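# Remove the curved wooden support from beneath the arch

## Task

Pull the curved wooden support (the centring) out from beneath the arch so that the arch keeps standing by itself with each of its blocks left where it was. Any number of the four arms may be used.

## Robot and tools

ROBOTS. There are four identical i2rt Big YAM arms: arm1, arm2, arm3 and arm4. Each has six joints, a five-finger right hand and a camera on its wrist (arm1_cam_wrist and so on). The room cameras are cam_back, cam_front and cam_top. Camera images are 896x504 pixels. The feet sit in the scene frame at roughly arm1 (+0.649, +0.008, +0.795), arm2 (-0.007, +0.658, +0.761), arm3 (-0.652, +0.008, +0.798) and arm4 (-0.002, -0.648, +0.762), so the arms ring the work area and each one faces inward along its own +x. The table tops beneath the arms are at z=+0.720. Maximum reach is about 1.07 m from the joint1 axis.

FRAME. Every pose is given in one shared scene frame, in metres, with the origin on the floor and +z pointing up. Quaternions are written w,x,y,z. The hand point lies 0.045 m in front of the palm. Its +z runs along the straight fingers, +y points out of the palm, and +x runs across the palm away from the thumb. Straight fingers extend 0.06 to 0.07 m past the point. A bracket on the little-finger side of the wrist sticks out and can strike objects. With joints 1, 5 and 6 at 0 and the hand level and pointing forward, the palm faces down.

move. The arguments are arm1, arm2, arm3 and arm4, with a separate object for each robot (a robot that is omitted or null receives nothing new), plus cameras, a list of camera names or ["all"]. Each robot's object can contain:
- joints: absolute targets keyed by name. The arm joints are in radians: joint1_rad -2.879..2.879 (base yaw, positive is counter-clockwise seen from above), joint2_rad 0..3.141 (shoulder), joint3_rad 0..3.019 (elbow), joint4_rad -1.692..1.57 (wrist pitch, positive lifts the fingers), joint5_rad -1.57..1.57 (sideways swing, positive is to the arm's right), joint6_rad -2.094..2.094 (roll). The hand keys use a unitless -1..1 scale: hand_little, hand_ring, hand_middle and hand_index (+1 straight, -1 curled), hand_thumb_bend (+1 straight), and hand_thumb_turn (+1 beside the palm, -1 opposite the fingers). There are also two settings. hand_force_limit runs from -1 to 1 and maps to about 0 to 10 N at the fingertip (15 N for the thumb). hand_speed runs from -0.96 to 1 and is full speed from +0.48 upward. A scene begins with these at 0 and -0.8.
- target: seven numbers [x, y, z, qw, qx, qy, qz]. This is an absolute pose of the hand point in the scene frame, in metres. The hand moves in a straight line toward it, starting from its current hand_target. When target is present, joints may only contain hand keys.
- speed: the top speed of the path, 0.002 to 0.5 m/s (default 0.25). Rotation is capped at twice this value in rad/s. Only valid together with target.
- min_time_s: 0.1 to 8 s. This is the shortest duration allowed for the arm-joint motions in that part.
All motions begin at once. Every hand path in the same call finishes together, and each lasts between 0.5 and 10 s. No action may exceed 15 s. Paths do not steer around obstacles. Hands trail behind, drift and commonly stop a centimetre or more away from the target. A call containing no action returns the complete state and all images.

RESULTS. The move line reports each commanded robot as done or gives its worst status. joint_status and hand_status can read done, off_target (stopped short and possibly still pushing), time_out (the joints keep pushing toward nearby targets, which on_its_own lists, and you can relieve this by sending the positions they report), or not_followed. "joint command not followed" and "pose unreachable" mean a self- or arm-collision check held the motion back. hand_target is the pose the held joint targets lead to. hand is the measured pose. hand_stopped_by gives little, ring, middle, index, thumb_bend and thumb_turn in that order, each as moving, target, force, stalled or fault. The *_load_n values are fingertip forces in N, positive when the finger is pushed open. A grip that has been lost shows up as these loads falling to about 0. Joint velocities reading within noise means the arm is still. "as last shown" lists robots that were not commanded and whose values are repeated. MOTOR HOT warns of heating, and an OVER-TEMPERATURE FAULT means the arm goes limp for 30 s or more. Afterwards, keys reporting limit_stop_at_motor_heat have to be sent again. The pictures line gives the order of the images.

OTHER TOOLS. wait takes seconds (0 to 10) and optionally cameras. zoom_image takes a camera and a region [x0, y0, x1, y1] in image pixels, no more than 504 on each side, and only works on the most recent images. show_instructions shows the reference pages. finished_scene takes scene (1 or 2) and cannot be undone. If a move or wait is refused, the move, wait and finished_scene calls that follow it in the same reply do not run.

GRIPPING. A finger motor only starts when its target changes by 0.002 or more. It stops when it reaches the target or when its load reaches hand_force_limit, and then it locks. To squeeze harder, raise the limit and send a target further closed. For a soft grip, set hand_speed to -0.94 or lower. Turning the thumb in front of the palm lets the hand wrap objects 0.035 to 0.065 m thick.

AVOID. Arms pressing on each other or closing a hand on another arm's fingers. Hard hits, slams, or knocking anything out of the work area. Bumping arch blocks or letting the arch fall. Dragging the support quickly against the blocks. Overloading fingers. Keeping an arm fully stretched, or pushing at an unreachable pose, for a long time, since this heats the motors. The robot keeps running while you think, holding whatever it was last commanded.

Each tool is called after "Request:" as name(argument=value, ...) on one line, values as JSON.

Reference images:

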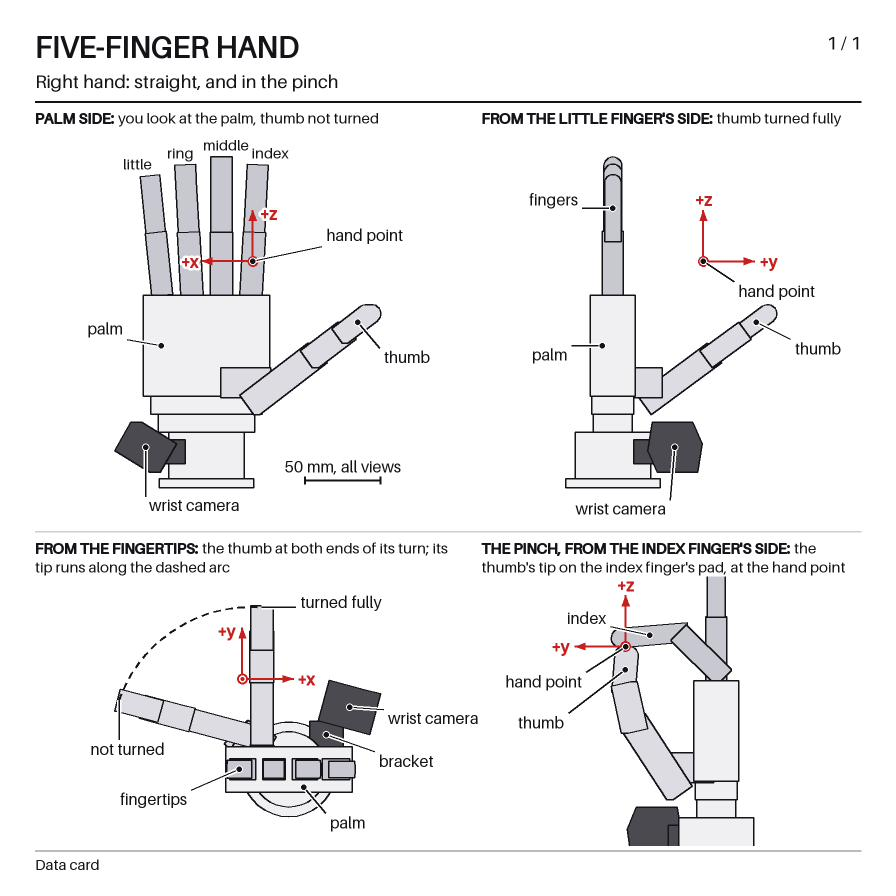

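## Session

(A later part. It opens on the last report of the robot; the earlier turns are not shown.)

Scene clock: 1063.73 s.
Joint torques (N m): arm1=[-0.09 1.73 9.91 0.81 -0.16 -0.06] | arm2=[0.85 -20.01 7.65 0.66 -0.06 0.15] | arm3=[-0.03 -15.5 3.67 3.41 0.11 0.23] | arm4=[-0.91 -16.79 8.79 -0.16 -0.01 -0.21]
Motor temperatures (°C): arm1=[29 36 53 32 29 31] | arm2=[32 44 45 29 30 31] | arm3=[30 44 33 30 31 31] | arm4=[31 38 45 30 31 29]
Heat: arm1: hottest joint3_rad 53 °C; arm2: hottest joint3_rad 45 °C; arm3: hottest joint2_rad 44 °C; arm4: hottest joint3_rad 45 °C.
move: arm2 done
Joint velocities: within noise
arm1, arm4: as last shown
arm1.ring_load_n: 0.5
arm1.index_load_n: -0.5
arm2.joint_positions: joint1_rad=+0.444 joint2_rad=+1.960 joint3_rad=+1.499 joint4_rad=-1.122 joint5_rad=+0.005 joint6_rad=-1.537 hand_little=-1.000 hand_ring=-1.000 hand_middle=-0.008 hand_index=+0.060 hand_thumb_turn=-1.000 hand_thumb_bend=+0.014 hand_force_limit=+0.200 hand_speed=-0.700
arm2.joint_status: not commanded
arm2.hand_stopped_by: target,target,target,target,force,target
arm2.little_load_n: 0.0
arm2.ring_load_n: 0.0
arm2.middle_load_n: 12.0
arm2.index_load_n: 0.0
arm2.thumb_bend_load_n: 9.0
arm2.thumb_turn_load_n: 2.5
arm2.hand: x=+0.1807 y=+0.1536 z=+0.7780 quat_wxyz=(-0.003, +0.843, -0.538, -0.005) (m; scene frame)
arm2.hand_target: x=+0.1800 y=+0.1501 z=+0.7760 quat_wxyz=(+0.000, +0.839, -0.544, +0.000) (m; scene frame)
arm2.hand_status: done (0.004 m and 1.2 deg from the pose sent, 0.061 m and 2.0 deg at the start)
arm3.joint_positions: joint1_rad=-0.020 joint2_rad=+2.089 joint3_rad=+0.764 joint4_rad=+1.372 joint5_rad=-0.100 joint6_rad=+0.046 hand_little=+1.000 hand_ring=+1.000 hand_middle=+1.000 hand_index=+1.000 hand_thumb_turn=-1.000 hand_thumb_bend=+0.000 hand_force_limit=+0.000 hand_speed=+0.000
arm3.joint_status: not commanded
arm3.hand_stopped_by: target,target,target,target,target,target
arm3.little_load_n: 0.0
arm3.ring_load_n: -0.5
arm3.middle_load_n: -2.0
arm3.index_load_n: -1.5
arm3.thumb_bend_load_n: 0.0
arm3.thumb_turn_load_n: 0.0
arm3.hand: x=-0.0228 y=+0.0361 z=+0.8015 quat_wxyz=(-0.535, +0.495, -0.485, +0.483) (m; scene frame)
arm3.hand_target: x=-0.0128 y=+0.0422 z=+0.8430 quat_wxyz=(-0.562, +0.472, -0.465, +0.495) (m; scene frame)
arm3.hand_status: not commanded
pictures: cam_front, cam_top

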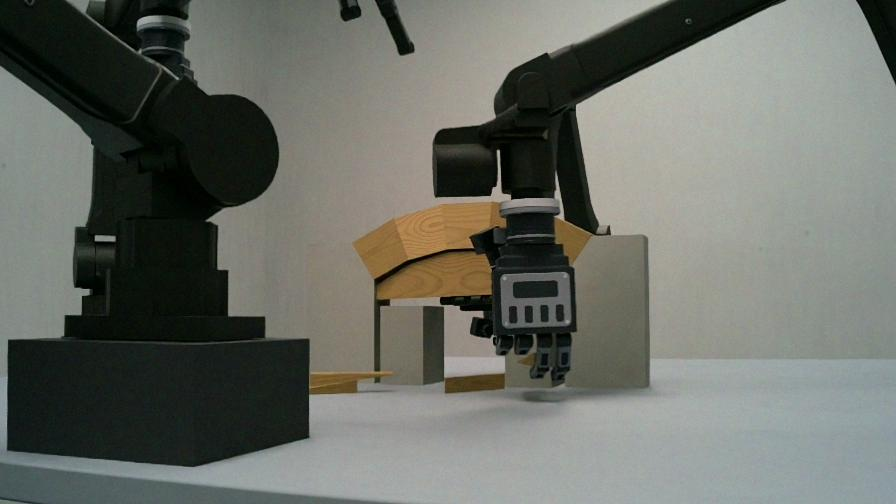

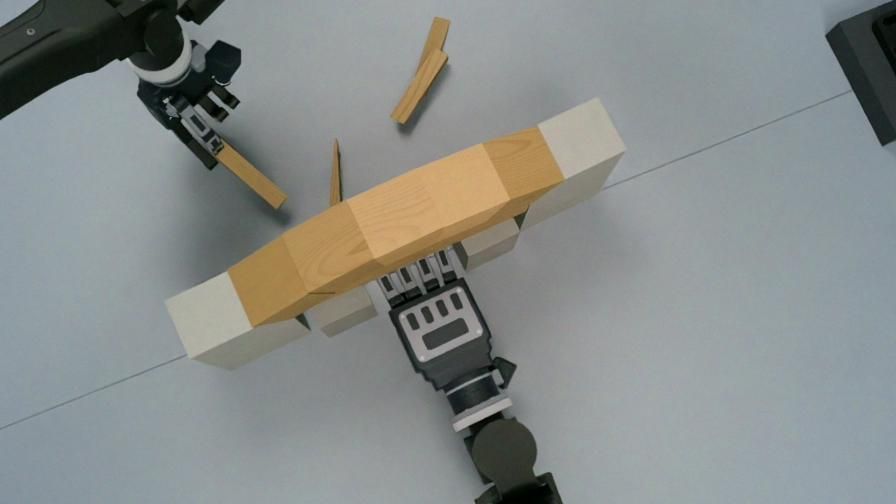

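Request:
move(arm2={"target": [0.180, 0.150, 0.767, 0, -0.8387, 0.5446, 0], "speed": 0.06})

Request:
move(arm2={"joints": {"hand_thumb_bend": 0.9, "hand_speed": -0.5}})

Request:
move(arm2={"target": [0.245, 0.180, 0.775, 0, -0.8387, 0.5446, 0], "speed": 0.15})

Request:
move(arm2={"joints": {"joint1_rad": 0.6, "joint2_rad": 1.4, "joint3_rad": 1.5, "joint4_rad": -1.5}, "min_time_s": 2}, cameras=["all"])

Request:
zoom_image(camera="cam_back", region=[230, 90, 720, 380])

Request:
zoom_image(camera="cam_front", region=[300, 190, 660, 400])

Scene clock: 1073.37 s.
Joint torques (N m): arm1=[0.21 1.9 9.85 0.83 -0.16 -0.06] | arm2=[0.85 -19.08 7.36 0.65 -0.06 0.15] | arm3=[-0.03 -16.09 3.82 3.44 0.13 0.22] | arm4=[-1.14 -17.32 8.8 -0.13 -0.01 -0.22]
Motor temperatures (°C): arm1=[29 36 53 32 29 31] | arm2=[32 44 44 29 30 31] | arm3=[30 44 33 30 31 31] | arm4=[31 38 45 30 31 29]
Heat: arm1: hottest joint3_rad 53 °C; arm2: hottest joint2_rad 44 °C; arm3: hottest joint2_rad 44 °C; arm4: hottest joint3_rad 45 °C.
move: arm2 done
Joint velocities: within noise
arm1, arm3, arm4: as last shown
arm1.ring_load_n: 0.0
arm2.joint_positions: joint1_rad=+0.444 joint2_rad=+1.962 joint3_rad=+1.493 joint4_rad=-1.103 joint5_rad=+0.005 joint6_rad=-1.537 hand_little=-1.000 hand_ring=-1.000 hand_middle=-0.008 hand_index=+0.060 hand_thumb_turn=-1.000 hand_thumb_bend=+0.014 hand_force_limit=+0.200 hand_speed=-0.700
arm2.joint_status: not commanded
arm2.hand_stopped_by: target,target,target,target,force,target
arm2.little_load_n: 0.0
arm2.ring_load_n: 0.0
arm2.middle_load_n: 11.5
arm2.index_load_n: 0.0
arm2.thumb_bend_load_n: 9.0
arm2.thumb_turn_load_n: 2.5
arm2.hand: x=+0.1819 y=+0.1513 z=+0.7745 quat_wxyz=(+0.000, +0.843, -0.538, +0.000) (m; scene frame)
arm2.hand_target: x=+0.1801 y=+0.1500 z=+0.7672 quat_wxyz=(+0.000, +0.839, -0.544, +0.000) (m; scene frame)
arm2.hand_status: done (0.008 m and 1.0 deg from the pose sent, 0.012 m and 1.2 deg at the start)
pictures: none

Scene clock: 1075.10 s.
Joint torques (N m): arm1=[-0.67 1.26 9.77 0.65 -0.17 -0.06] | arm2=[0.79 -19.08 7.41 0.65 -0.04 0.14] | arm3=[0.03 -15.68 3.77 3.34 0.12 0.25] | arm4=[-1.03 -16.73 8.77 -0.16 -0.01 -0.23]
Motor temperatures (°C): arm1=[29 36 53 32 29 31] | arm2=[32 44 44 29 30 31] | arm3=[30 44 33 30 31 31] | arm4=[31 38 45 30 31 29]
Heat: arm1: hottest joint3_rad 53 °C; arm2: hottest joint2_rad 44 °C; arm3: hottest joint2_rad 44 °C; arm4: hottest joint3_rad 45 °C.
move: arm2 done
Joint velocities: within noise
arm1, arm3, arm4: as last shown
arm1.index_load_n: 0.0
arm2.joint_positions: joint1_rad=+0.444 joint2_rad=+1.962 joint3_rad=+1.493 joint4_rad=-1.103 joint5_rad=+0.005 joint6_rad=-1.537 hand_little=-1.000 hand_ring=-1.000 hand_middle=-0.010 hand_index=+0.060 hand_thumb_turn=-1.000 hand_thumb_bend=+0.900 hand_force_limit=+0.200 hand_speed=-0.500
arm2.joint_status: all done
arm2.hand_stopped_by: target,target,target,target,target,target
arm2.little_load_n: 0.0
arm2.ring_load_n: 0.0
arm2.middle_load_n: 0.0
arm2.index_load_n: 0.0
arm2.thumb_bend_load_n: 0.0
arm2.thumb_turn_load_n: 0.0
arm2.hand: x=+0.1819 y=+0.1513 z=+0.7745 quat_wxyz=(+0.000, +0.843, -0.538, +0.000) (m; scene frame)
arm2.hand_target: x=+0.1801 y=+0.1501 z=+0.7672 quat_wxyz=(+0.000, +0.839, -0.545, +0.000) (m; scene frame)
arm2.hand_status: not commanded
arm4.little_load_n: 0.5
arm4.index_load_n: 0.5
pictures: none

Scene clock: 1076.43 s.
Joint torques (N m): arm1=[0.03 1.96 9.77 0.59 -0.14 -0.09] | arm2=[0.97 -19.08 10.22 -0.31 -0.01 0.16] | arm3=[0.09 -15.68 3.66 3.3 0.12 0.23] | arm4=[-0.79 -17.26 8.8 -0.2 -0.02 -0.24]
Motor temperatures (°C): arm1=[29 36 54 32 29 31] | arm2=[32 44 44 29 30 31] | arm3=[30 44 33 30 31 31] | arm4=[31 38 45 30 31 29]
Heat: arm1: hottest joint3_rad 54 °C; arm2: hottest joint2_rad 44 °C; arm3: hottest joint2_rad 44 °C; arm4: hottest joint3_rad 45 °C.
move: arm2 done
Joint velocities: within noise
arm1, arm3, arm4: as last shown
arm2.joint_positions: joint1_rad=+0.571 joint2_rad=+1.968 joint3_rad=+1.493 joint4_rad=-1.103 joint5_rad=+0.005 joint6_rad=-1.414 hand_little=-1.000 hand_ring=-1.000 hand_middle=-0.010 hand_index=+0.060 hand_thumb_turn=-1.000 hand_thumb_bend=+0.900 hand_force_limit=+0.200 hand_speed=-0.500
arm2.joint_status: not commanded
arm2.hand_stopped_by: target,target,target,target,target,target
arm2.little_load_n: 0.0
arm2.ring_load_n: 0.5
arm2.middle_load_n: 0.5
arm2.index_load_n: 0.0
arm2.thumb_bend_load_n: 0.0
arm2.thumb_turn_load_n: 0.0
arm2.hand: x=+0.2438 y=+0.1882 z=+0.7718 quat_wxyz=(-0.001, +0.844, -0.536, -0.003) (m; scene frame)
arm2.hand_target: x=+0.2449 y=+0.1801 z=+0.7751 quat_wxyz=(+0.000, +0.839, -0.544, +0.000) (m; scene frame)
arm2.hand_status: done (0.009 m and 1.2 deg from the pose sent, 0.069 m and 0.9 deg at the start)
arm4.little_load_n: 0.0
arm4.index_load_n: 0.0
pictures: none

Scene clock: 1078.93 s.
Joint torques (N m): arm1=[0.03 1.67 9.81 0.79 -0.15 -0.1] | arm2=[2.08 -12.75 9.59 -0.14 -0.03 0.14] | arm3=[0.03 -16.03 3.79 3.37 0.11 0.23] | arm4=[-1.26 -17.26 8.77 -0.21 0 -0.24]
Motor temperatures (°C): arm1=[29 36 54 32 29 31] | arm2=[32 44 44 29 30 31] | arm3=[30 44 33 30 31 31] | arm4=[31 38 45 30 31 29]
Heat: arm1: hottest joint3_rad 54 °C; arm2: hottest joint2_rad 44 °C; arm3: hottest joint2_rad 44 °C; arm4: hottest joint3_rad 45 °C.
move: arm2 done
Joint velocities: within noise
arm1, arm3: as last shown
arm2.joint_positions: joint1_rad=+0.591 joint2_rad=+1.401 joint3_rad=+1.493 joint4_rad=-1.486 joint5_rad=+0.005 joint6_rad=-1.413 hand_little=-1.000 hand_ring=-1.000 hand_middle=-0.010 hand_index=+0.060 hand_thumb_turn=-1.000 hand_thumb_bend=+0.900 hand_force_limit=+0.200 hand_speed=-0.500
arm2.joint_status: all done
arm2.hand_stopped_by: target,target,target,target,target,target
arm2.little_load_n: 0.0
arm2.ring_load_n: 0.0
arm2.middle_load_n: 0.0
arm2.index_load_n: 0.0
arm2.thumb_bend_load_n: 0.0
arm2.thumb_turn_load_n: 0.0
arm2.hand: x=+0.1849 y=+0.2874 z=+1.0402 quat_wxyz=(+0.034, +0.846, -0.526, +0.082) (m; scene frame)
arm2.hand_target: x=+0.1866 y=+0.2918 z=+1.0432 quat_wxyz=(+0.033, +0.845, -0.528, +0.079) (m; scene frame)
arm2.hand_status: not commanded
arm3.middle_load_n: -1.5
arm4.joint_positions: joint1_rad=-0.740 joint2_rad=+1.615 joint3_rad=+1.613 joint4_rad=-1.528 joint5_rad=-0.001 joint6_rad=+0.718 hand_little=-1.000 hand_ring=-1.000 hand_middle=+0.020 hand_index=-0.010 hand_thumb_turn=-1.000 hand_thumb_bend=+0.900 hand_force_limit=+0.000 hand_speed=-0.600
arm4.joint_status: not commanded
arm4.hand_stopped_by: target,target,target,target,target,target
arm4.little_load_n: 0.0
arm4.ring_load_n: 0.0
arm4.middle_load_n: 0.0
arm4.index_load_n: 0.0
arm4.thumb_bend_load_n: -0.5
arm4.thumb_turn_load_n: 0.0
arm4.hand: x=+0.2611 y=-0.2529 z=+1.0055 quat_wxyz=(-0.028, +0.752, -0.658, -0.001) (m; scene frame)
arm4.hand_target: x=+0.2587 y=-0.2637 z=+1.0076 quat_wxyz=(-0.022, +0.756, -0.654, -0.001) (m; scene frame)
arm4.hand_status: not commanded
pictures: arm1_cam_wrist, arm2_cam_wrist, arm3_cam_wrist, arm4_cam_wrist, cam_back, cam_front, cam_top
camera_calibration:
arm1_cam_wrist: T_world_to_cam=[[0.741985, 0.299243, -0.599926, 0.287692], [0.346452, -0.937256, -0.0390129, -0.0307263], [-0.573959, -0.178899, -0.799104, 1.23855], [0, 0, 0, 1]] pos_world=[0.50806, 0.106687, 1.16113]
arm2_cam_wrist: T_world_to_cam=[[-0.731186, -0.680065, 0.0536501, 0.268757], [-0.656941, 0.723149, 0.213269, -0.286868], [-0.183834, 0.120694, -0.975519, 1.12453], [0, 0, 0, 1]] pos_world=[0.214782, 0.254496, 1.14376]
arm3_cam_wrist: T_world_to_cam=[[0.0507365, -0.210778, -0.976216, 0.794076], [-0.667166, 0.720223, -0.19018, 0.0921365], [0.743179, 0.660947, -0.104083, 0.187255], [0, 0, 0, 1]] pos_world=[-0.117983, -0.0227506, 0.812203]
arm4_cam_wrist: T_world_to_cam=[[-0.941475, -0.334097, -0.0447579, 0.210053], [-0.287858, 0.727786, 0.622466, -0.381647], [-0.17539, 0.598921, -0.781366, 1.09875], [0, 0, 0, 1]] pos_world=[0.280609, -0.310126, 1.10549]

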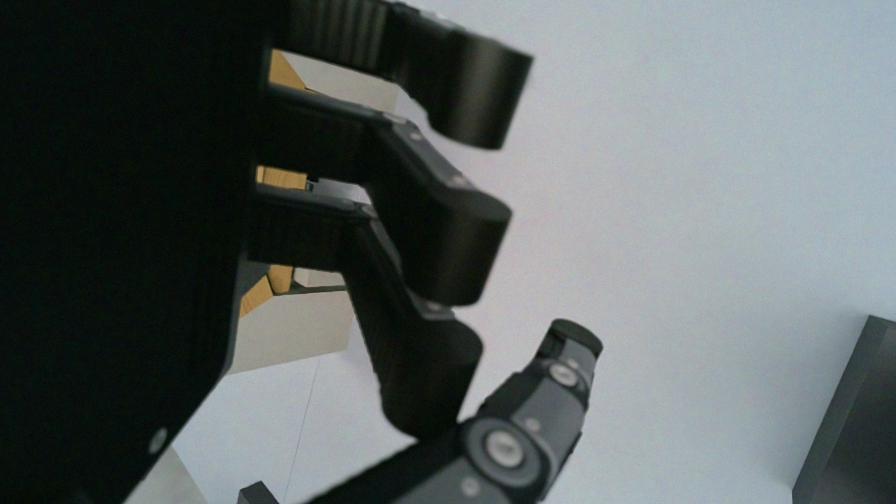

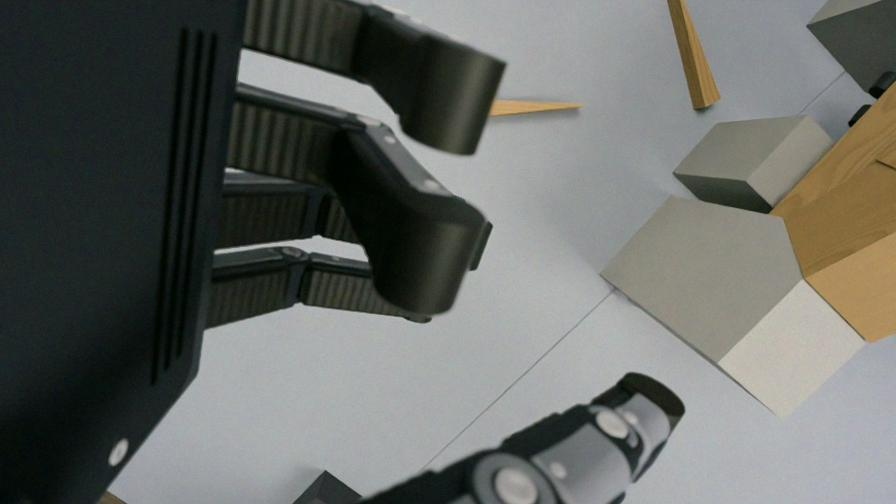

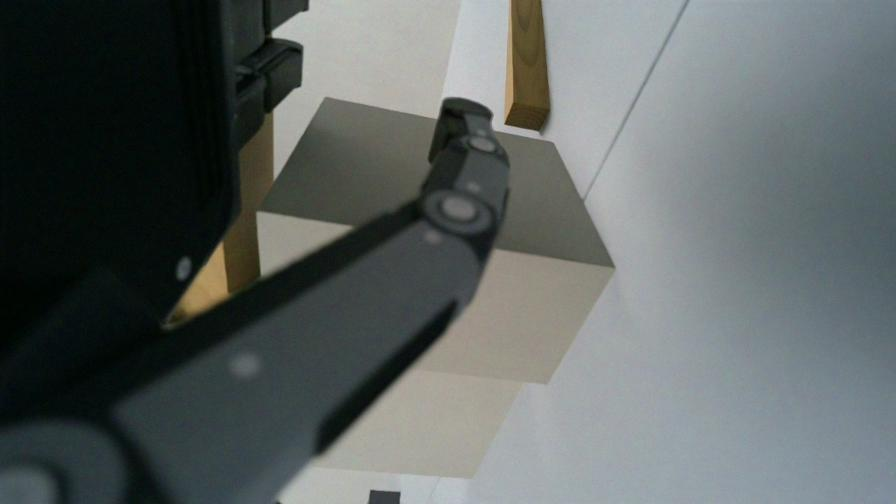

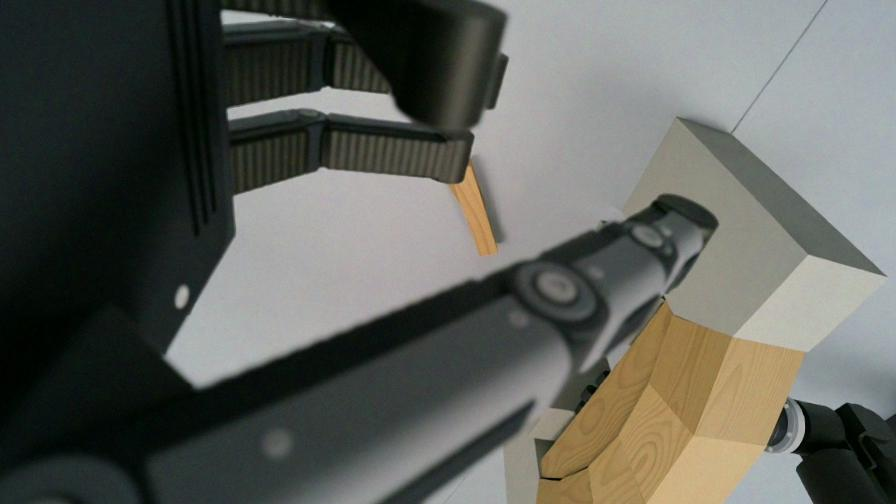

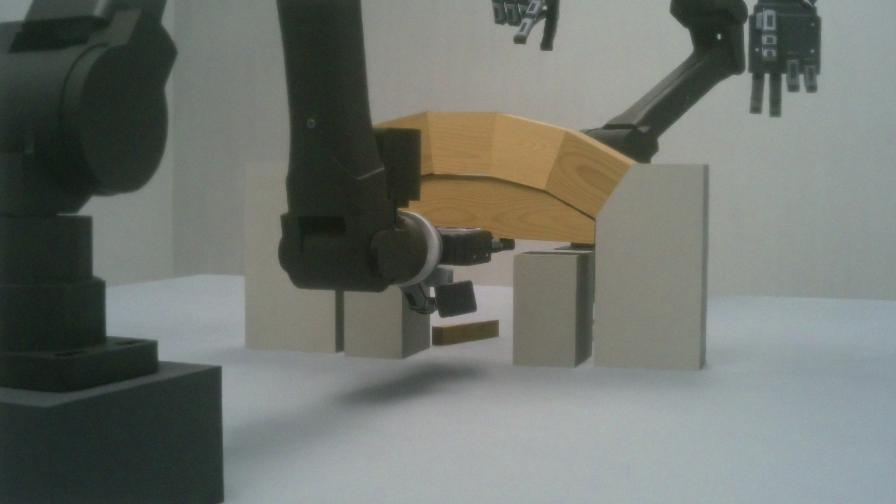

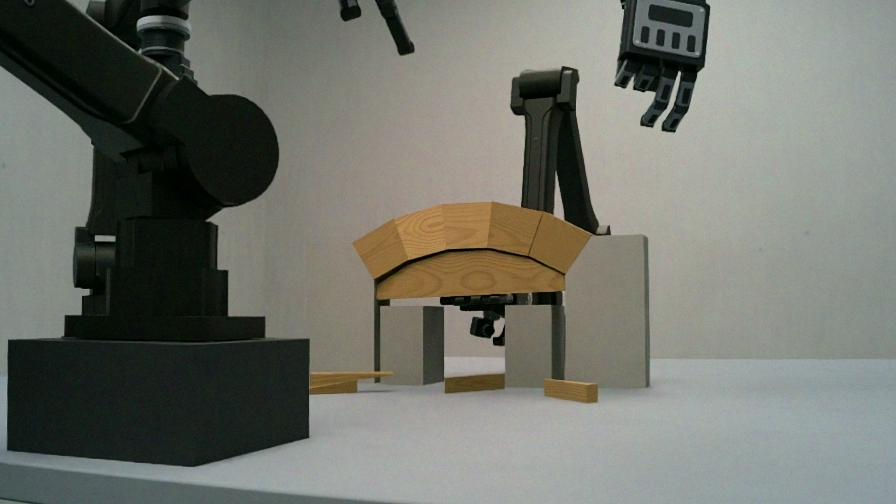

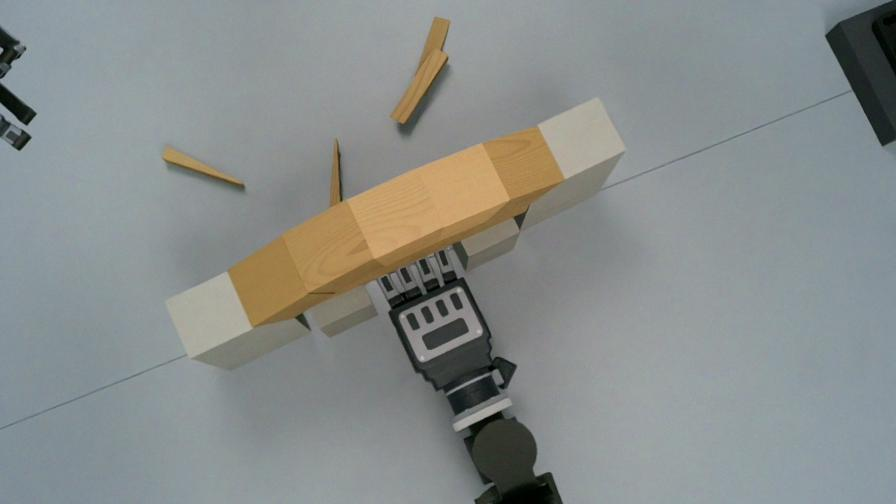

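Scaled by 1.029 from the camera's 896x504 image, which has a finer 1280x720 frame.

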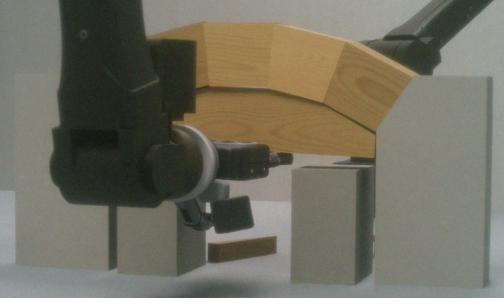

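Scaled by 1.400 from the camera's 896x504 image, which has a finer 1280x720 frame.

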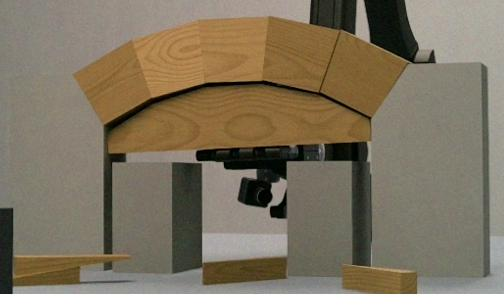

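Request:
move(arm3={"target": [-0.018, 0.039, 0.822, 0.5478, -0.4846, 0.4519, -0.5108], "speed": 0.03}, cameras=["cam_front", "cam_back"])

Request:
zoom_image(camera="cam_front", region=[340, 190, 660, 400])

Scene clock: 1089.87 s.
Joint torques (N m): arm1=[0.15 1.61 9.73 0.73 -0.13 -0.08] | arm2=[2.14 -12.45 9.55 -0.12 -0.03 0.14] | arm3=[0.15 -13.27 3.17 5.35 0.14 -0.12] | arm4=[-1.26 -17.14 8.85 -0.16 -0.01 -0.22]
Motor temperatures (°C): arm1=[29 36 54 32 29 31] | arm2=[32 42 44 29 30 31] | arm3=[30 44 33 30 31 31] | arm4=[31 38 44 30 31 29]
Heat: arm1: hottest joint3_rad 54 °C; arm2: hottest joint3_rad 44 °C; arm3: hottest joint2_rad 44 °C; arm4: hottest joint3_rad 44 °C.
move: arm3 off_target
Joint velocities: within noise
arm1, arm2, arm4: as last shown
arm2.thumb_turn_load_n: -0.5
arm3.joint_positions: joint1_rad=-0.020 joint2_rad=+2.111 joint3_rad=+0.764 joint4_rad=+1.386 joint5_rad=-0.100 joint6_rad=+0.027 hand_little=+1.000 hand_ring=+1.000 hand_middle=+1.000 hand_index=+1.000 hand_thumb_turn=-1.000 hand_thumb_bend=+0.000 hand_force_limit=+0.000 hand_speed=+0.000
arm3.joint_status: not commanded
arm3.hand_stopped_by: target,target,target,target,target,target
arm3.little_load_n: -0.5
arm3.ring_load_n: -0.5
arm3.middle_load_n: -1.5
arm3.index_load_n: -1.0
arm3.thumb_bend_load_n: 0.0
arm3.thumb_turn_load_n: 0.0
arm3.hand: x=-0.0249 y=+0.0350 z=+0.7913 quat_wxyz=(-0.529, +0.502, -0.483, +0.486) (m; scene frame)
arm3.hand_target: x=-0.0186 y=+0.0390 z=+0.8216 quat_wxyz=(-0.547, +0.485, -0.453, +0.510) (m; scene frame)
arm3.hand_status: off_target (0.032 m and 5.4 deg from the pose sent, 0.021 m and 5.3 deg at the start)
pictures: cam_back, cam_front

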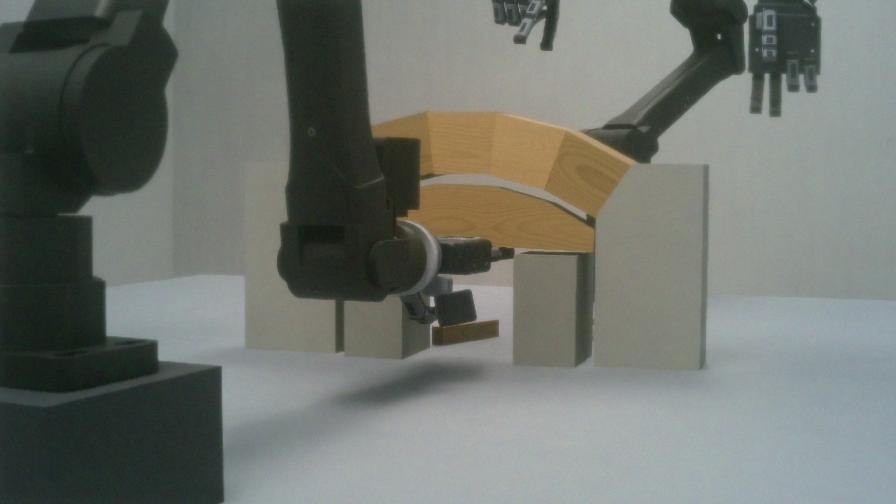

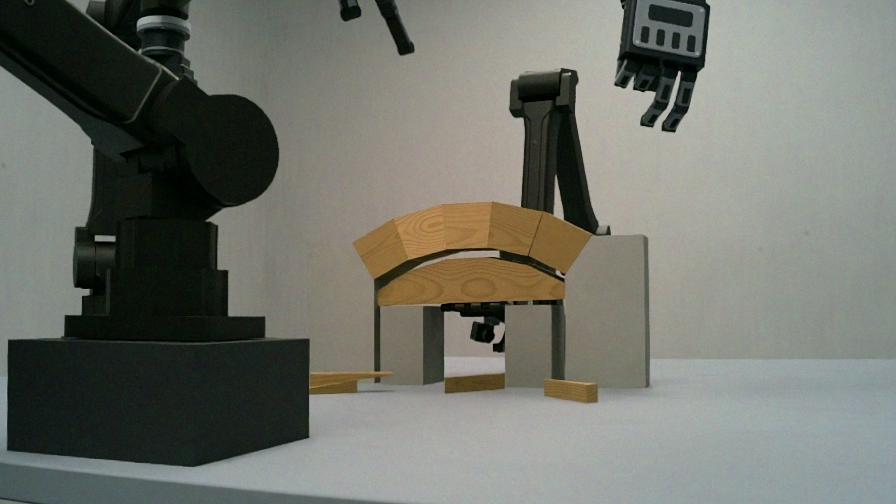

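Scaled by 1.575 from the camera's 896x504 image, which has a finer 1280x720 frame.

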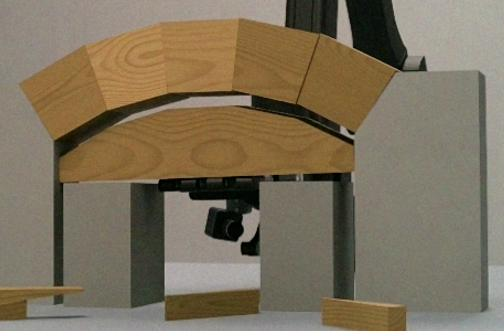

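Request:
move(arm3={"target": [-0.020, 0.039, 0.834, 0.5478, -0.4846, 0.4519, -0.5108], "speed": 0.03}, cameras=["cam_front"])

Request:
zoom_image(camera="cam_front", region=[340, 190, 660, 400])

Scene clock: 1098.07 s.
Joint torques (N m): arm1=[0.21 1.55 9.7 0.76 -0.15 -0.09] | arm2=[2.08 -12.34 9.57 -0.12 -0.03 0.15] | arm3=[-0.09 -15.74 3.14 4.41 0.13 -0.08] | arm4=[-1.2 -16.97 8.79 -0.21 -0.01 -0.24]
Motor temperatures (°C): arm1=[29 36 54 32 29 31] | arm2=[32 41 44 29 30 31] | arm3=[30 44 33 31 31 31] | arm4=[31 38 44 30 31 29]
Heat: arm1: hottest joint3_rad 54 °C; arm2: hottest joint3_rad 44 °C; arm3: hottest joint2_rad 44 °C; arm4: hottest joint3_rad 44 °C.
move: arm3 off_target
Joint velocities: within noise
arm1.joint_positions: joint1_rad=-0.441 joint2_rad=+0.510 joint3_rad=+0.901 joint4_rad=-1.234 joint5_rad=-0.070 joint6_rad=-0.295 hand_little=-1.000 hand_ring=-1.000 hand_middle=-1.000 hand_index=+1.000 hand_thumb_turn=-0.949 hand_thumb_bend=+0.501 hand_force_limit=+0.000 hand_speed=+0.000
arm1.joint_status: not commanded
arm1.hand_stopped_by: target,target,target,target,target,target
arm1.little_load_n: 0.0
arm1.ring_load_n: 0.0
arm1.middle_load_n: -1.0
arm1.index_load_n: 0.0
arm1.thumb_bend_load_n: 2.0
arm1.thumb_turn_load_n: 5.0
arm1.hand: x=+0.4503 y=+0.0652 z=+1.0723 quat_wxyz=(+0.307, -0.684, -0.635, +0.185) (m; scene frame)
arm1.hand_target: x=+0.4560 y=+0.0649 z=+1.0715 quat_wxyz=(+0.305, -0.683, -0.639, +0.182) (m; scene frame)
arm1.hand_status: not commanded
arm2, arm4: as last shown
arm2.thumb_turn_load_n: 0.5
arm3.joint_positions: joint1_rad=-0.020 joint2_rad=+2.105 joint3_rad=+0.748 joint4_rad=+1.387 joint5_rad=-0.100 joint6_rad=+0.024 hand_little=+1.000 hand_ring=+1.000 hand_middle=+1.000 hand_index=+1.000 hand_thumb_turn=-1.000 hand_thumb_bend=+0.000 hand_force_limit=+0.000 hand_speed=+0.000
arm3.joint_status: not commanded
arm3.hand_stopped_by: target,target,target,target,target,target
arm3.little_load_n: 0.0
arm3.ring_load_n: -0.5
arm3.middle_load_n: -1.5
arm3.index_load_n: -0.5
arm3.thumb_bend_load_n: 0.0
arm3.thumb_turn_load_n: 0.0
arm3.hand: x=-0.0306 y=+0.0350 z=+0.7898 quat_wxyz=(-0.526, +0.505, -0.484, +0.484) (m; scene frame)
arm3.hand_target: x=-0.0208 y=+0.0391 z=+0.8332 quat_wxyz=(-0.548, +0.484, -0.452, +0.511) (m; scene frame)
arm3.hand_status: off_target (0.046 m and 5.9 deg from the pose sent, 0.043 m and 5.4 deg at the start)
arm4.thumb_bend_load_n: 0.0
arm4.thumb_turn_load_n: 0.5
pictures: cam_front

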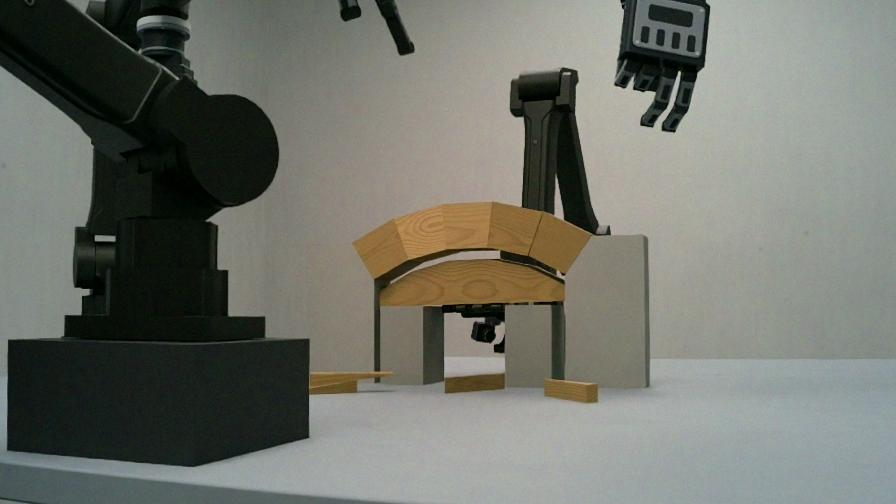

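Scaled by 1.575 from the camera's 896x504 image, which has a finer 1280x720 frame.

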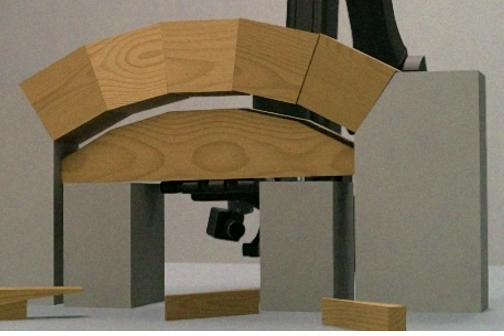

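Request:
move(arm3={"joints": {"joint2_rad": 2.015}, "min_time_s": 1.5}, cameras=["cam_front"])

Request:
zoom_image(camera="cam_front", region=[340, 190, 660, 400])

Scene clock: 1106.20 s.
Joint torques (N m): arm1=[-0.15 1.49 9.88 0.76 -0.19 -0.09] | arm2=[2.02 -12.45 9.57 -0.16 -0.03 0.13] | arm3=[0.03 -16.85 3.64 4.33 0.12 -0.06] | arm4=[-1.32 -17.14 8.79 -0.2 -0.01 -0.23]
Motor temperatures (°C): arm1=[29 36 54 32 29 31] | arm2=[32 41 44 29 30 31] | arm3=[30 43 33 31 31 31] | arm4=[31 38 44 30 31 29]
Heat: arm1: hottest joint3_rad 54 °C; arm2: hottest joint3_rad 44 °C; arm3: hottest joint2_rad 43 °C; arm4: hottest joint3_rad 44 °C.
move: arm3 done
Joint velocities: within noise
arm1, arm2, arm4: as last shown
arm1.thumb_bend_load_n: 2.5
arm2.thumb_turn_load_n: 0.0
arm3.joint_positions: joint1_rad=-0.020 joint2_rad=+2.082 joint3_rad=+0.743 joint4_rad=+1.387 joint5_rad=-0.100 joint6_rad=+0.024 hand_little=+1.000 hand_ring=+1.000 hand_middle=+1.000 hand_index=+1.000 hand_thumb_turn=-1.000 hand_thumb_bend=+0.000 hand_force_limit=+0.000 hand_speed=+0.000
arm3.joint_status: all done
arm3.hand_stopped_by: target,target,target,target,target,target
arm3.little_load_n: -1.0
arm3.ring_load_n: -1.0
arm3.middle_load_n: -2.0
arm3.index_load_n: -1.5
arm3.thumb_bend_load_n: 0.0
arm3.thumb_turn_load_n: 0.0
arm3.hand: x=-0.0299 y=+0.0350 z=+0.8016 quat_wxyz=(-0.530, +0.501, -0.479, +0.489) (m; scene frame)
arm3.hand_target: x=-0.0173 y=+0.0390 z=+0.8585 quat_wxyz=(-0.557, +0.474, -0.440, +0.521) (m; scene frame)
arm3.hand_status: not commanded
arm4.thumb_turn_load_n: 0.0
pictures: cam_front

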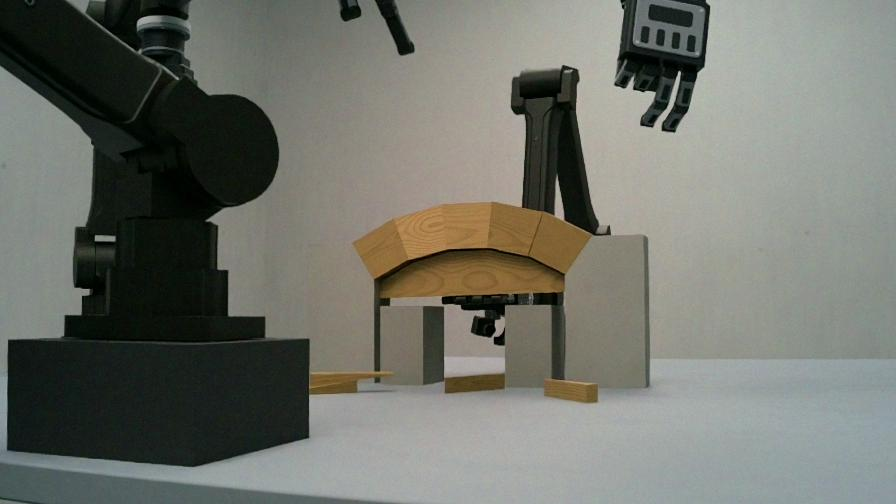

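Scaled by 1.575 from the camera's 896x504 image, which has a finer 1280x720 frame.

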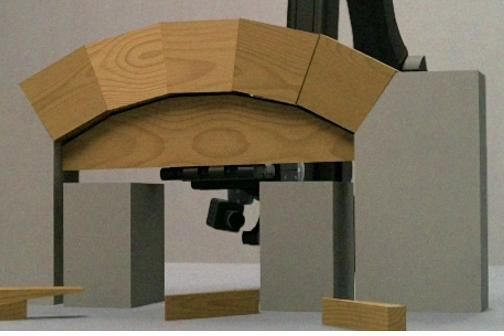

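Request:
move(arm3={"joints": {"joint2_rad": 2.034}, "min_time_s": 1.0}, cameras=["cam_front"])

Request:
zoom_image(camera="cam_front", region=[340, 190, 660, 400])

Scene clock: 1111.33 s.
Joint torques (N m): arm1=[-0.21 1.85 9.72 0.64 -0.19 -0.09] | arm2=[2.08 -12.4 9.55 -0.16 -0.03 0.14] | arm3=[-0.21 -15.56 3.73 4.33 0.13 -0.06] | arm4=[-0.91 -17.08 8.79 -0.12 -0.01 -0.24]
Motor temperatures (°C): arm1=[29 36 54 32 29 31] | arm2=[32 40 44 29 30 31] | arm3=[30 42 33 31 31 31] | arm4=[31 38 44 30 31 29]
Heat: arm1: hottest joint3_rad 54 °C; arm2: hottest joint3_rad 44 °C; arm3: hottest joint2_rad 42 °C; arm4: hottest joint3_rad 44 °C.
move: arm3 done
Joint velocities: within noise
arm1, arm2, arm4: as last shown
arm1.little_load_n: -0.5
arm2.thumb_bend_load_n: -0.5
arm3.joint_positions: joint1_rad=-0.020 joint2_rad=+2.082 joint3_rad=+0.743 joint4_rad=+1.387 joint5_rad=-0.100 joint6_rad=+0.024 hand_little=+1.000 hand_ring=+1.000 hand_middle=+1.000 hand_index=+1.000 hand_thumb_turn=-1.000 hand_thumb_bend=+0.000 hand_force_limit=+0.000 hand_speed=+0.000
arm3.joint_status: all done
arm3.hand_stopped_by: target,target,target,target,target,target
arm3.little_load_n: -0.5
arm3.ring_load_n: -1.0
arm3.middle_load_n: -2.0
arm3.index_load_n: -1.0
arm3.thumb_bend_load_n: 0.0
arm3.thumb_turn_load_n: 0.0
arm3.hand: x=-0.0299 y=+0.0350 z=+0.8016 quat_wxyz=(-0.530, +0.501, -0.479, +0.489) (m; scene frame)
arm3.hand_target: x=-0.0187 y=+0.0390 z=+0.8469 quat_wxyz=(-0.553, +0.479, -0.446, +0.516) (m; scene frame)
arm3.hand_status: not commanded
pictures: cam_front

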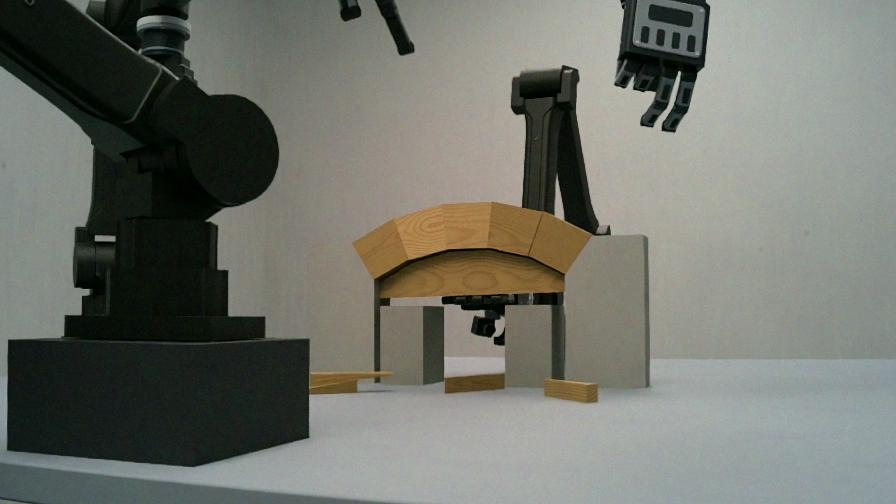

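Scaled by 1.575 from the camera's 896x504 image, which has a finer 1280x720 frame.

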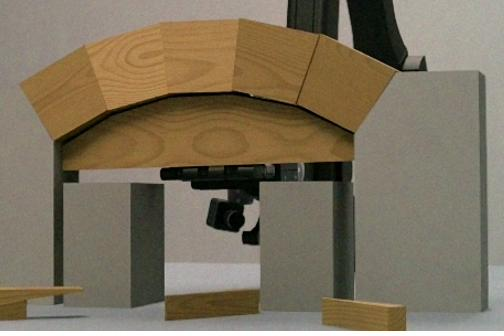

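Request:
move(arm3={"joints": {"joint2_rad": 2.045}, "min_time_s": 1.0}, cameras=["cam_front"])

Request:
zoom_image(camera="cam_front", region=[340, 190, 660, 400])

Scene clock: 1115.67 s.
Joint torques (N m): arm1=[0.09 1.44 9.78 0.75 -0.15 -0.09] | arm2=[2.14 -12.4 9.58 -0.16 -0.03 0.14] | arm3=[0.15 -14.51 3.67 4.4 0.13 -0.09] | arm4=[-0.79 -16.97 8.76 -0.24 0 -0.22]
Motor temperatures (°C): arm1=[29 36 54 32 29 31] | arm2=[32 40 44 29 30 31] | arm3=[30 42 33 31 31 31] | arm4=[31 38 44 30 31 29]
Heat: arm1: hottest joint3_rad 54 °C; arm2: hottest joint3_rad 44 °C; arm3: hottest joint2_rad 42 °C; arm4: hottest joint3_rad 44 °C.
move: arm3 done
Joint velocities: within noise
arm1, arm2, arm4: as last shown
arm1.little_load_n: 0.0
arm2.thumb_bend_load_n: 0.0
arm3.joint_positions: joint1_rad=-0.020 joint2_rad=+2.082 joint3_rad=+0.743 joint4_rad=+1.387 joint5_rad=-0.100 joint6_rad=+0.024 hand_little=+1.000 hand_ring=+1.000 hand_middle=+1.000 hand_index=+1.000 hand_thumb_turn=-1.000 hand_thumb_bend=+0.000 hand_force_limit=+0.000 hand_speed=+0.000
arm3.joint_status: all done
arm3.hand_stopped_by: target,target,target,target,target,target
arm3.little_load_n: -0.5
arm3.ring_load_n: -1.5
arm3.middle_load_n: -2.5
arm3.index_load_n: -1.5
arm3.thumb_bend_load_n: 0.0
arm3.thumb_turn_load_n: 0.0
arm3.hand: x=-0.0299 y=+0.0350 z=+0.8016 quat_wxyz=(-0.530, +0.501, -0.479, +0.489) (m; scene frame)
arm3.hand_target: x=-0.0197 y=+0.0390 z=+0.8402 quat_wxyz=(-0.550, +0.482, -0.449, +0.514) (m; scene frame)
arm3.hand_status: not commanded
pictures: cam_front

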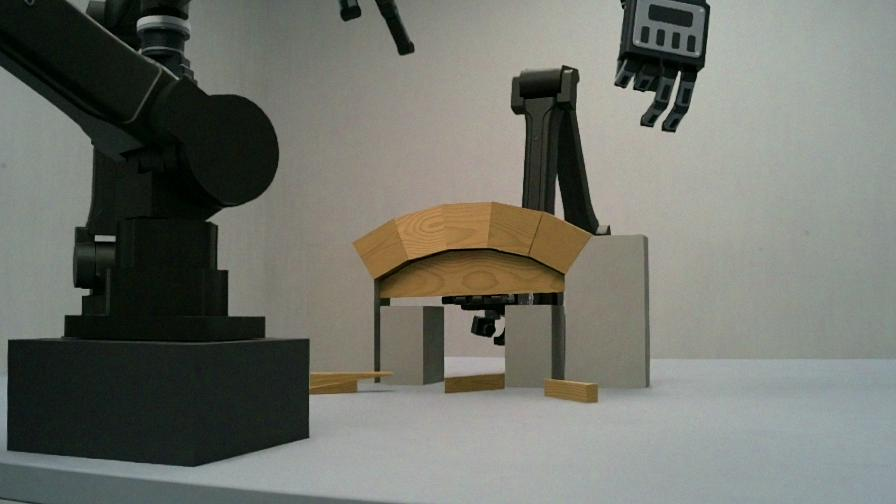

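Scaled by 1.575 from the camera's 896x504 image, which has a finer 1280x720 frame.

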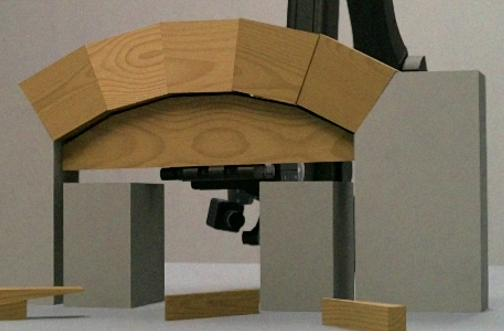

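Request:
move(arm3={"joints": {"joint2_rad": 2.056}, "min_time_s": 1.0}, cameras=["cam_front"])

Request:
zoom_image(camera="cam_front", region=[340, 190, 660, 400])

Scene clock: 1120.57 s.
Joint torques (N m): arm1=[0.03 1.44 9.91 0.62 -0.1 -0.11] | arm2=[2.02 -12.34 9.55 -0.14 -0.03 0.14] | arm3=[0.38 -13.98 3.7 4.41 0.13 -0.05] | arm4=[-0.91 -17.03 8.69 -0.2 0.01 -0.24]
Motor temperatures (°C): arm1=[29 36 54 32 29 31] | arm2=[32 40 44 29 30 31] | arm3=[30 42 33 31 31 31] | arm4=[31 38 44 30 31 29]
Heat: arm1: hottest joint3_rad 54 °C; arm2: hottest joint3_rad 44 °C; arm3: hottest joint2_rad 42 °C; arm4: hottest joint3_rad 44 °C.
move: arm3 done
Joint velocities: within noise
arm1, arm2, arm4: as last shown
arm3.joint_positions: joint1_rad=-0.020 joint2_rad=+2.083 joint3_rad=+0.743 joint4_rad=+1.387 joint5_rad=-0.100 joint6_rad=+0.024 hand_little=+1.000 hand_ring=+1.000 hand_middle=+1.000 hand_index=+1.000 hand_thumb_turn=-1.000 hand_thumb_bend=+0.000 hand_force_limit=+0.000 hand_speed=+0.000
arm3.joint_status: all done
arm3.hand_stopped_by: target,target,target,target,target,target
arm3.little_load_n: -0.5
arm3.ring_load_n: -1.0
arm3.middle_load_n: -2.0
arm3.index_load_n: -1.0
arm3.thumb_bend_load_n: 0.5
arm3.thumb_turn_load_n: 0.0
arm3.hand: x=-0.0300 y=+0.0350 z=+0.8009 quat_wxyz=(-0.529, +0.501, -0.480, +0.489) (m; scene frame)
arm3.hand_target: x=-0.0207 y=+0.0391 z=+0.8333 quat_wxyz=(-0.548, +0.484, -0.452, +0.511) (m; scene frame)
arm3.hand_status: not commanded
arm4.thumb_bend_load_n: -0.5
pictures: cam_front

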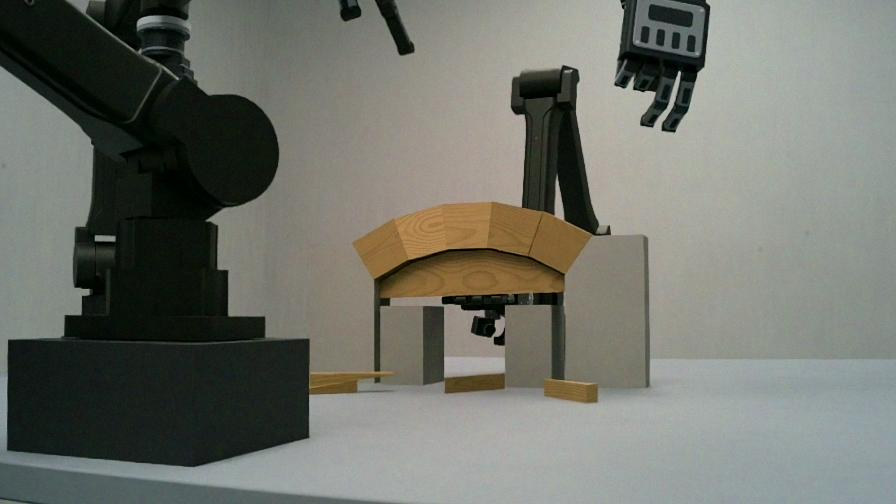

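Scaled by 1.575 from the camera's 896x504 image, which has a finer 1280x720 frame.

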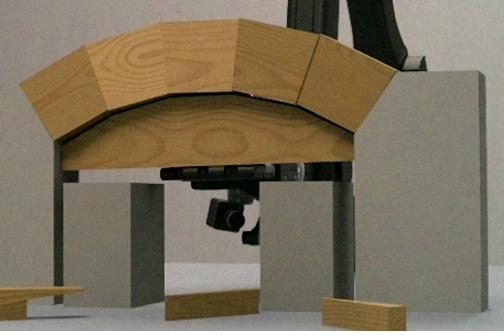

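Request:
move(arm3={"joints": {"joint2_rad": 2.064}, "min_time_s": 1.0}, cameras=["cam_front"])

Request:
zoom_image(camera="cam_front", region=[340, 190, 660, 400])

Scene clock: 1126.33 s.
Joint torques (N m): arm1=[0.62 1.26 9.85 0.66 -0.16 -0.07] | arm2=[2.02 -12.4 9.58 -0.12 -0.03 0.15] | arm3=[0.09 -13.33 3.78 4.34 0.13 -0.08] | arm4=[-1.14 -16.91 8.79 -0.17 -0.03 -0.23]
Motor temperatures (°C): arm1=[29 36 54 32 29 31] | arm2=[32 40 44 29 30 31] | arm3=[30 42 33 31 31 31] | arm4=[31 38 44 30 31 29]
Heat: arm1: hottest joint3_rad 54 °C; arm2: hottest joint3_rad 44 °C; arm3: hottest joint2_rad 42 °C; arm4: hottest joint3_rad 44 °C.
move: arm3 done
Joint velocities: within noise
arm1, arm2, arm4: as last shown
arm3.joint_positions: joint1_rad=-0.020 joint2_rad=+2.084 joint3_rad=+0.743 joint4_rad=+1.387 joint5_rad=-0.100 joint6_rad=+0.024 hand_little=+1.000 hand_ring=+1.000 hand_middle=+1.000 hand_index=+1.000 hand_thumb_turn=-1.000 hand_thumb_bend=+0.000 hand_force_limit=+0.000 hand_speed=+0.000
arm3.joint_status: all done
arm3.hand_stopped_by: target,target,target,target,target,target
arm3.little_load_n: -0.5
arm3.ring_load_n: -1.0
arm3.middle_load_n: -1.5
arm3.index_load_n: -1.0
arm3.thumb_bend_load_n: 0.0
arm3.thumb_turn_load_n: 0.0
arm3.hand: x=-0.0301 y=+0.0350 z=+0.8005 quat_wxyz=(-0.529, +0.501, -0.480, +0.489) (m; scene frame)
arm3.hand_target: x=-0.0214 y=+0.0391 z=+0.8288 quat_wxyz=(-0.546, +0.486, -0.454, +0.509) (m; scene frame)
arm3.hand_status: not commanded
arm4.thumb_bend_load_n: 0.0
pictures: cam_front

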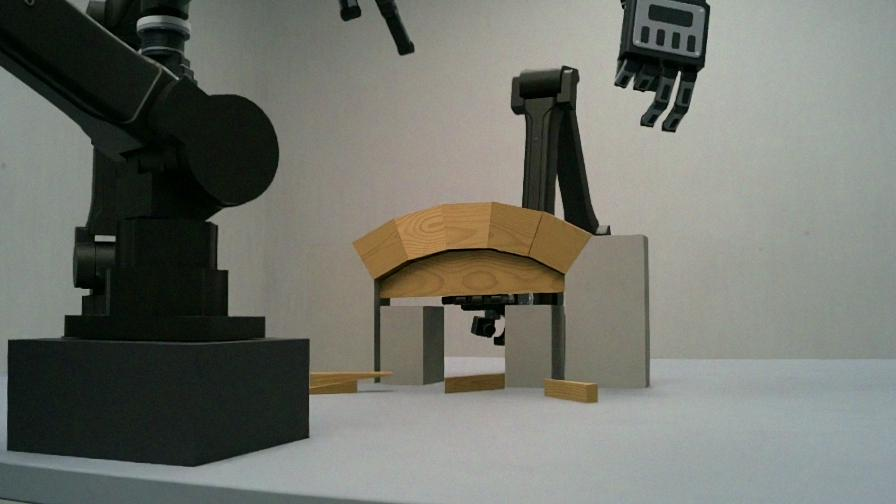

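Scaled by 1.575 from the camera's 896x504 image, which has a finer 1280x720 frame.

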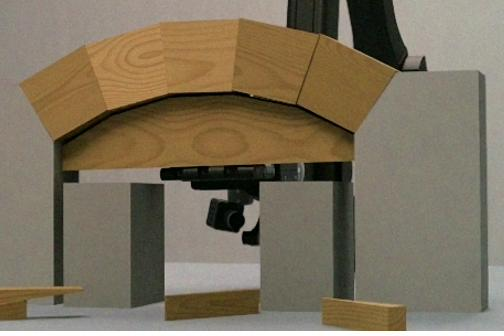

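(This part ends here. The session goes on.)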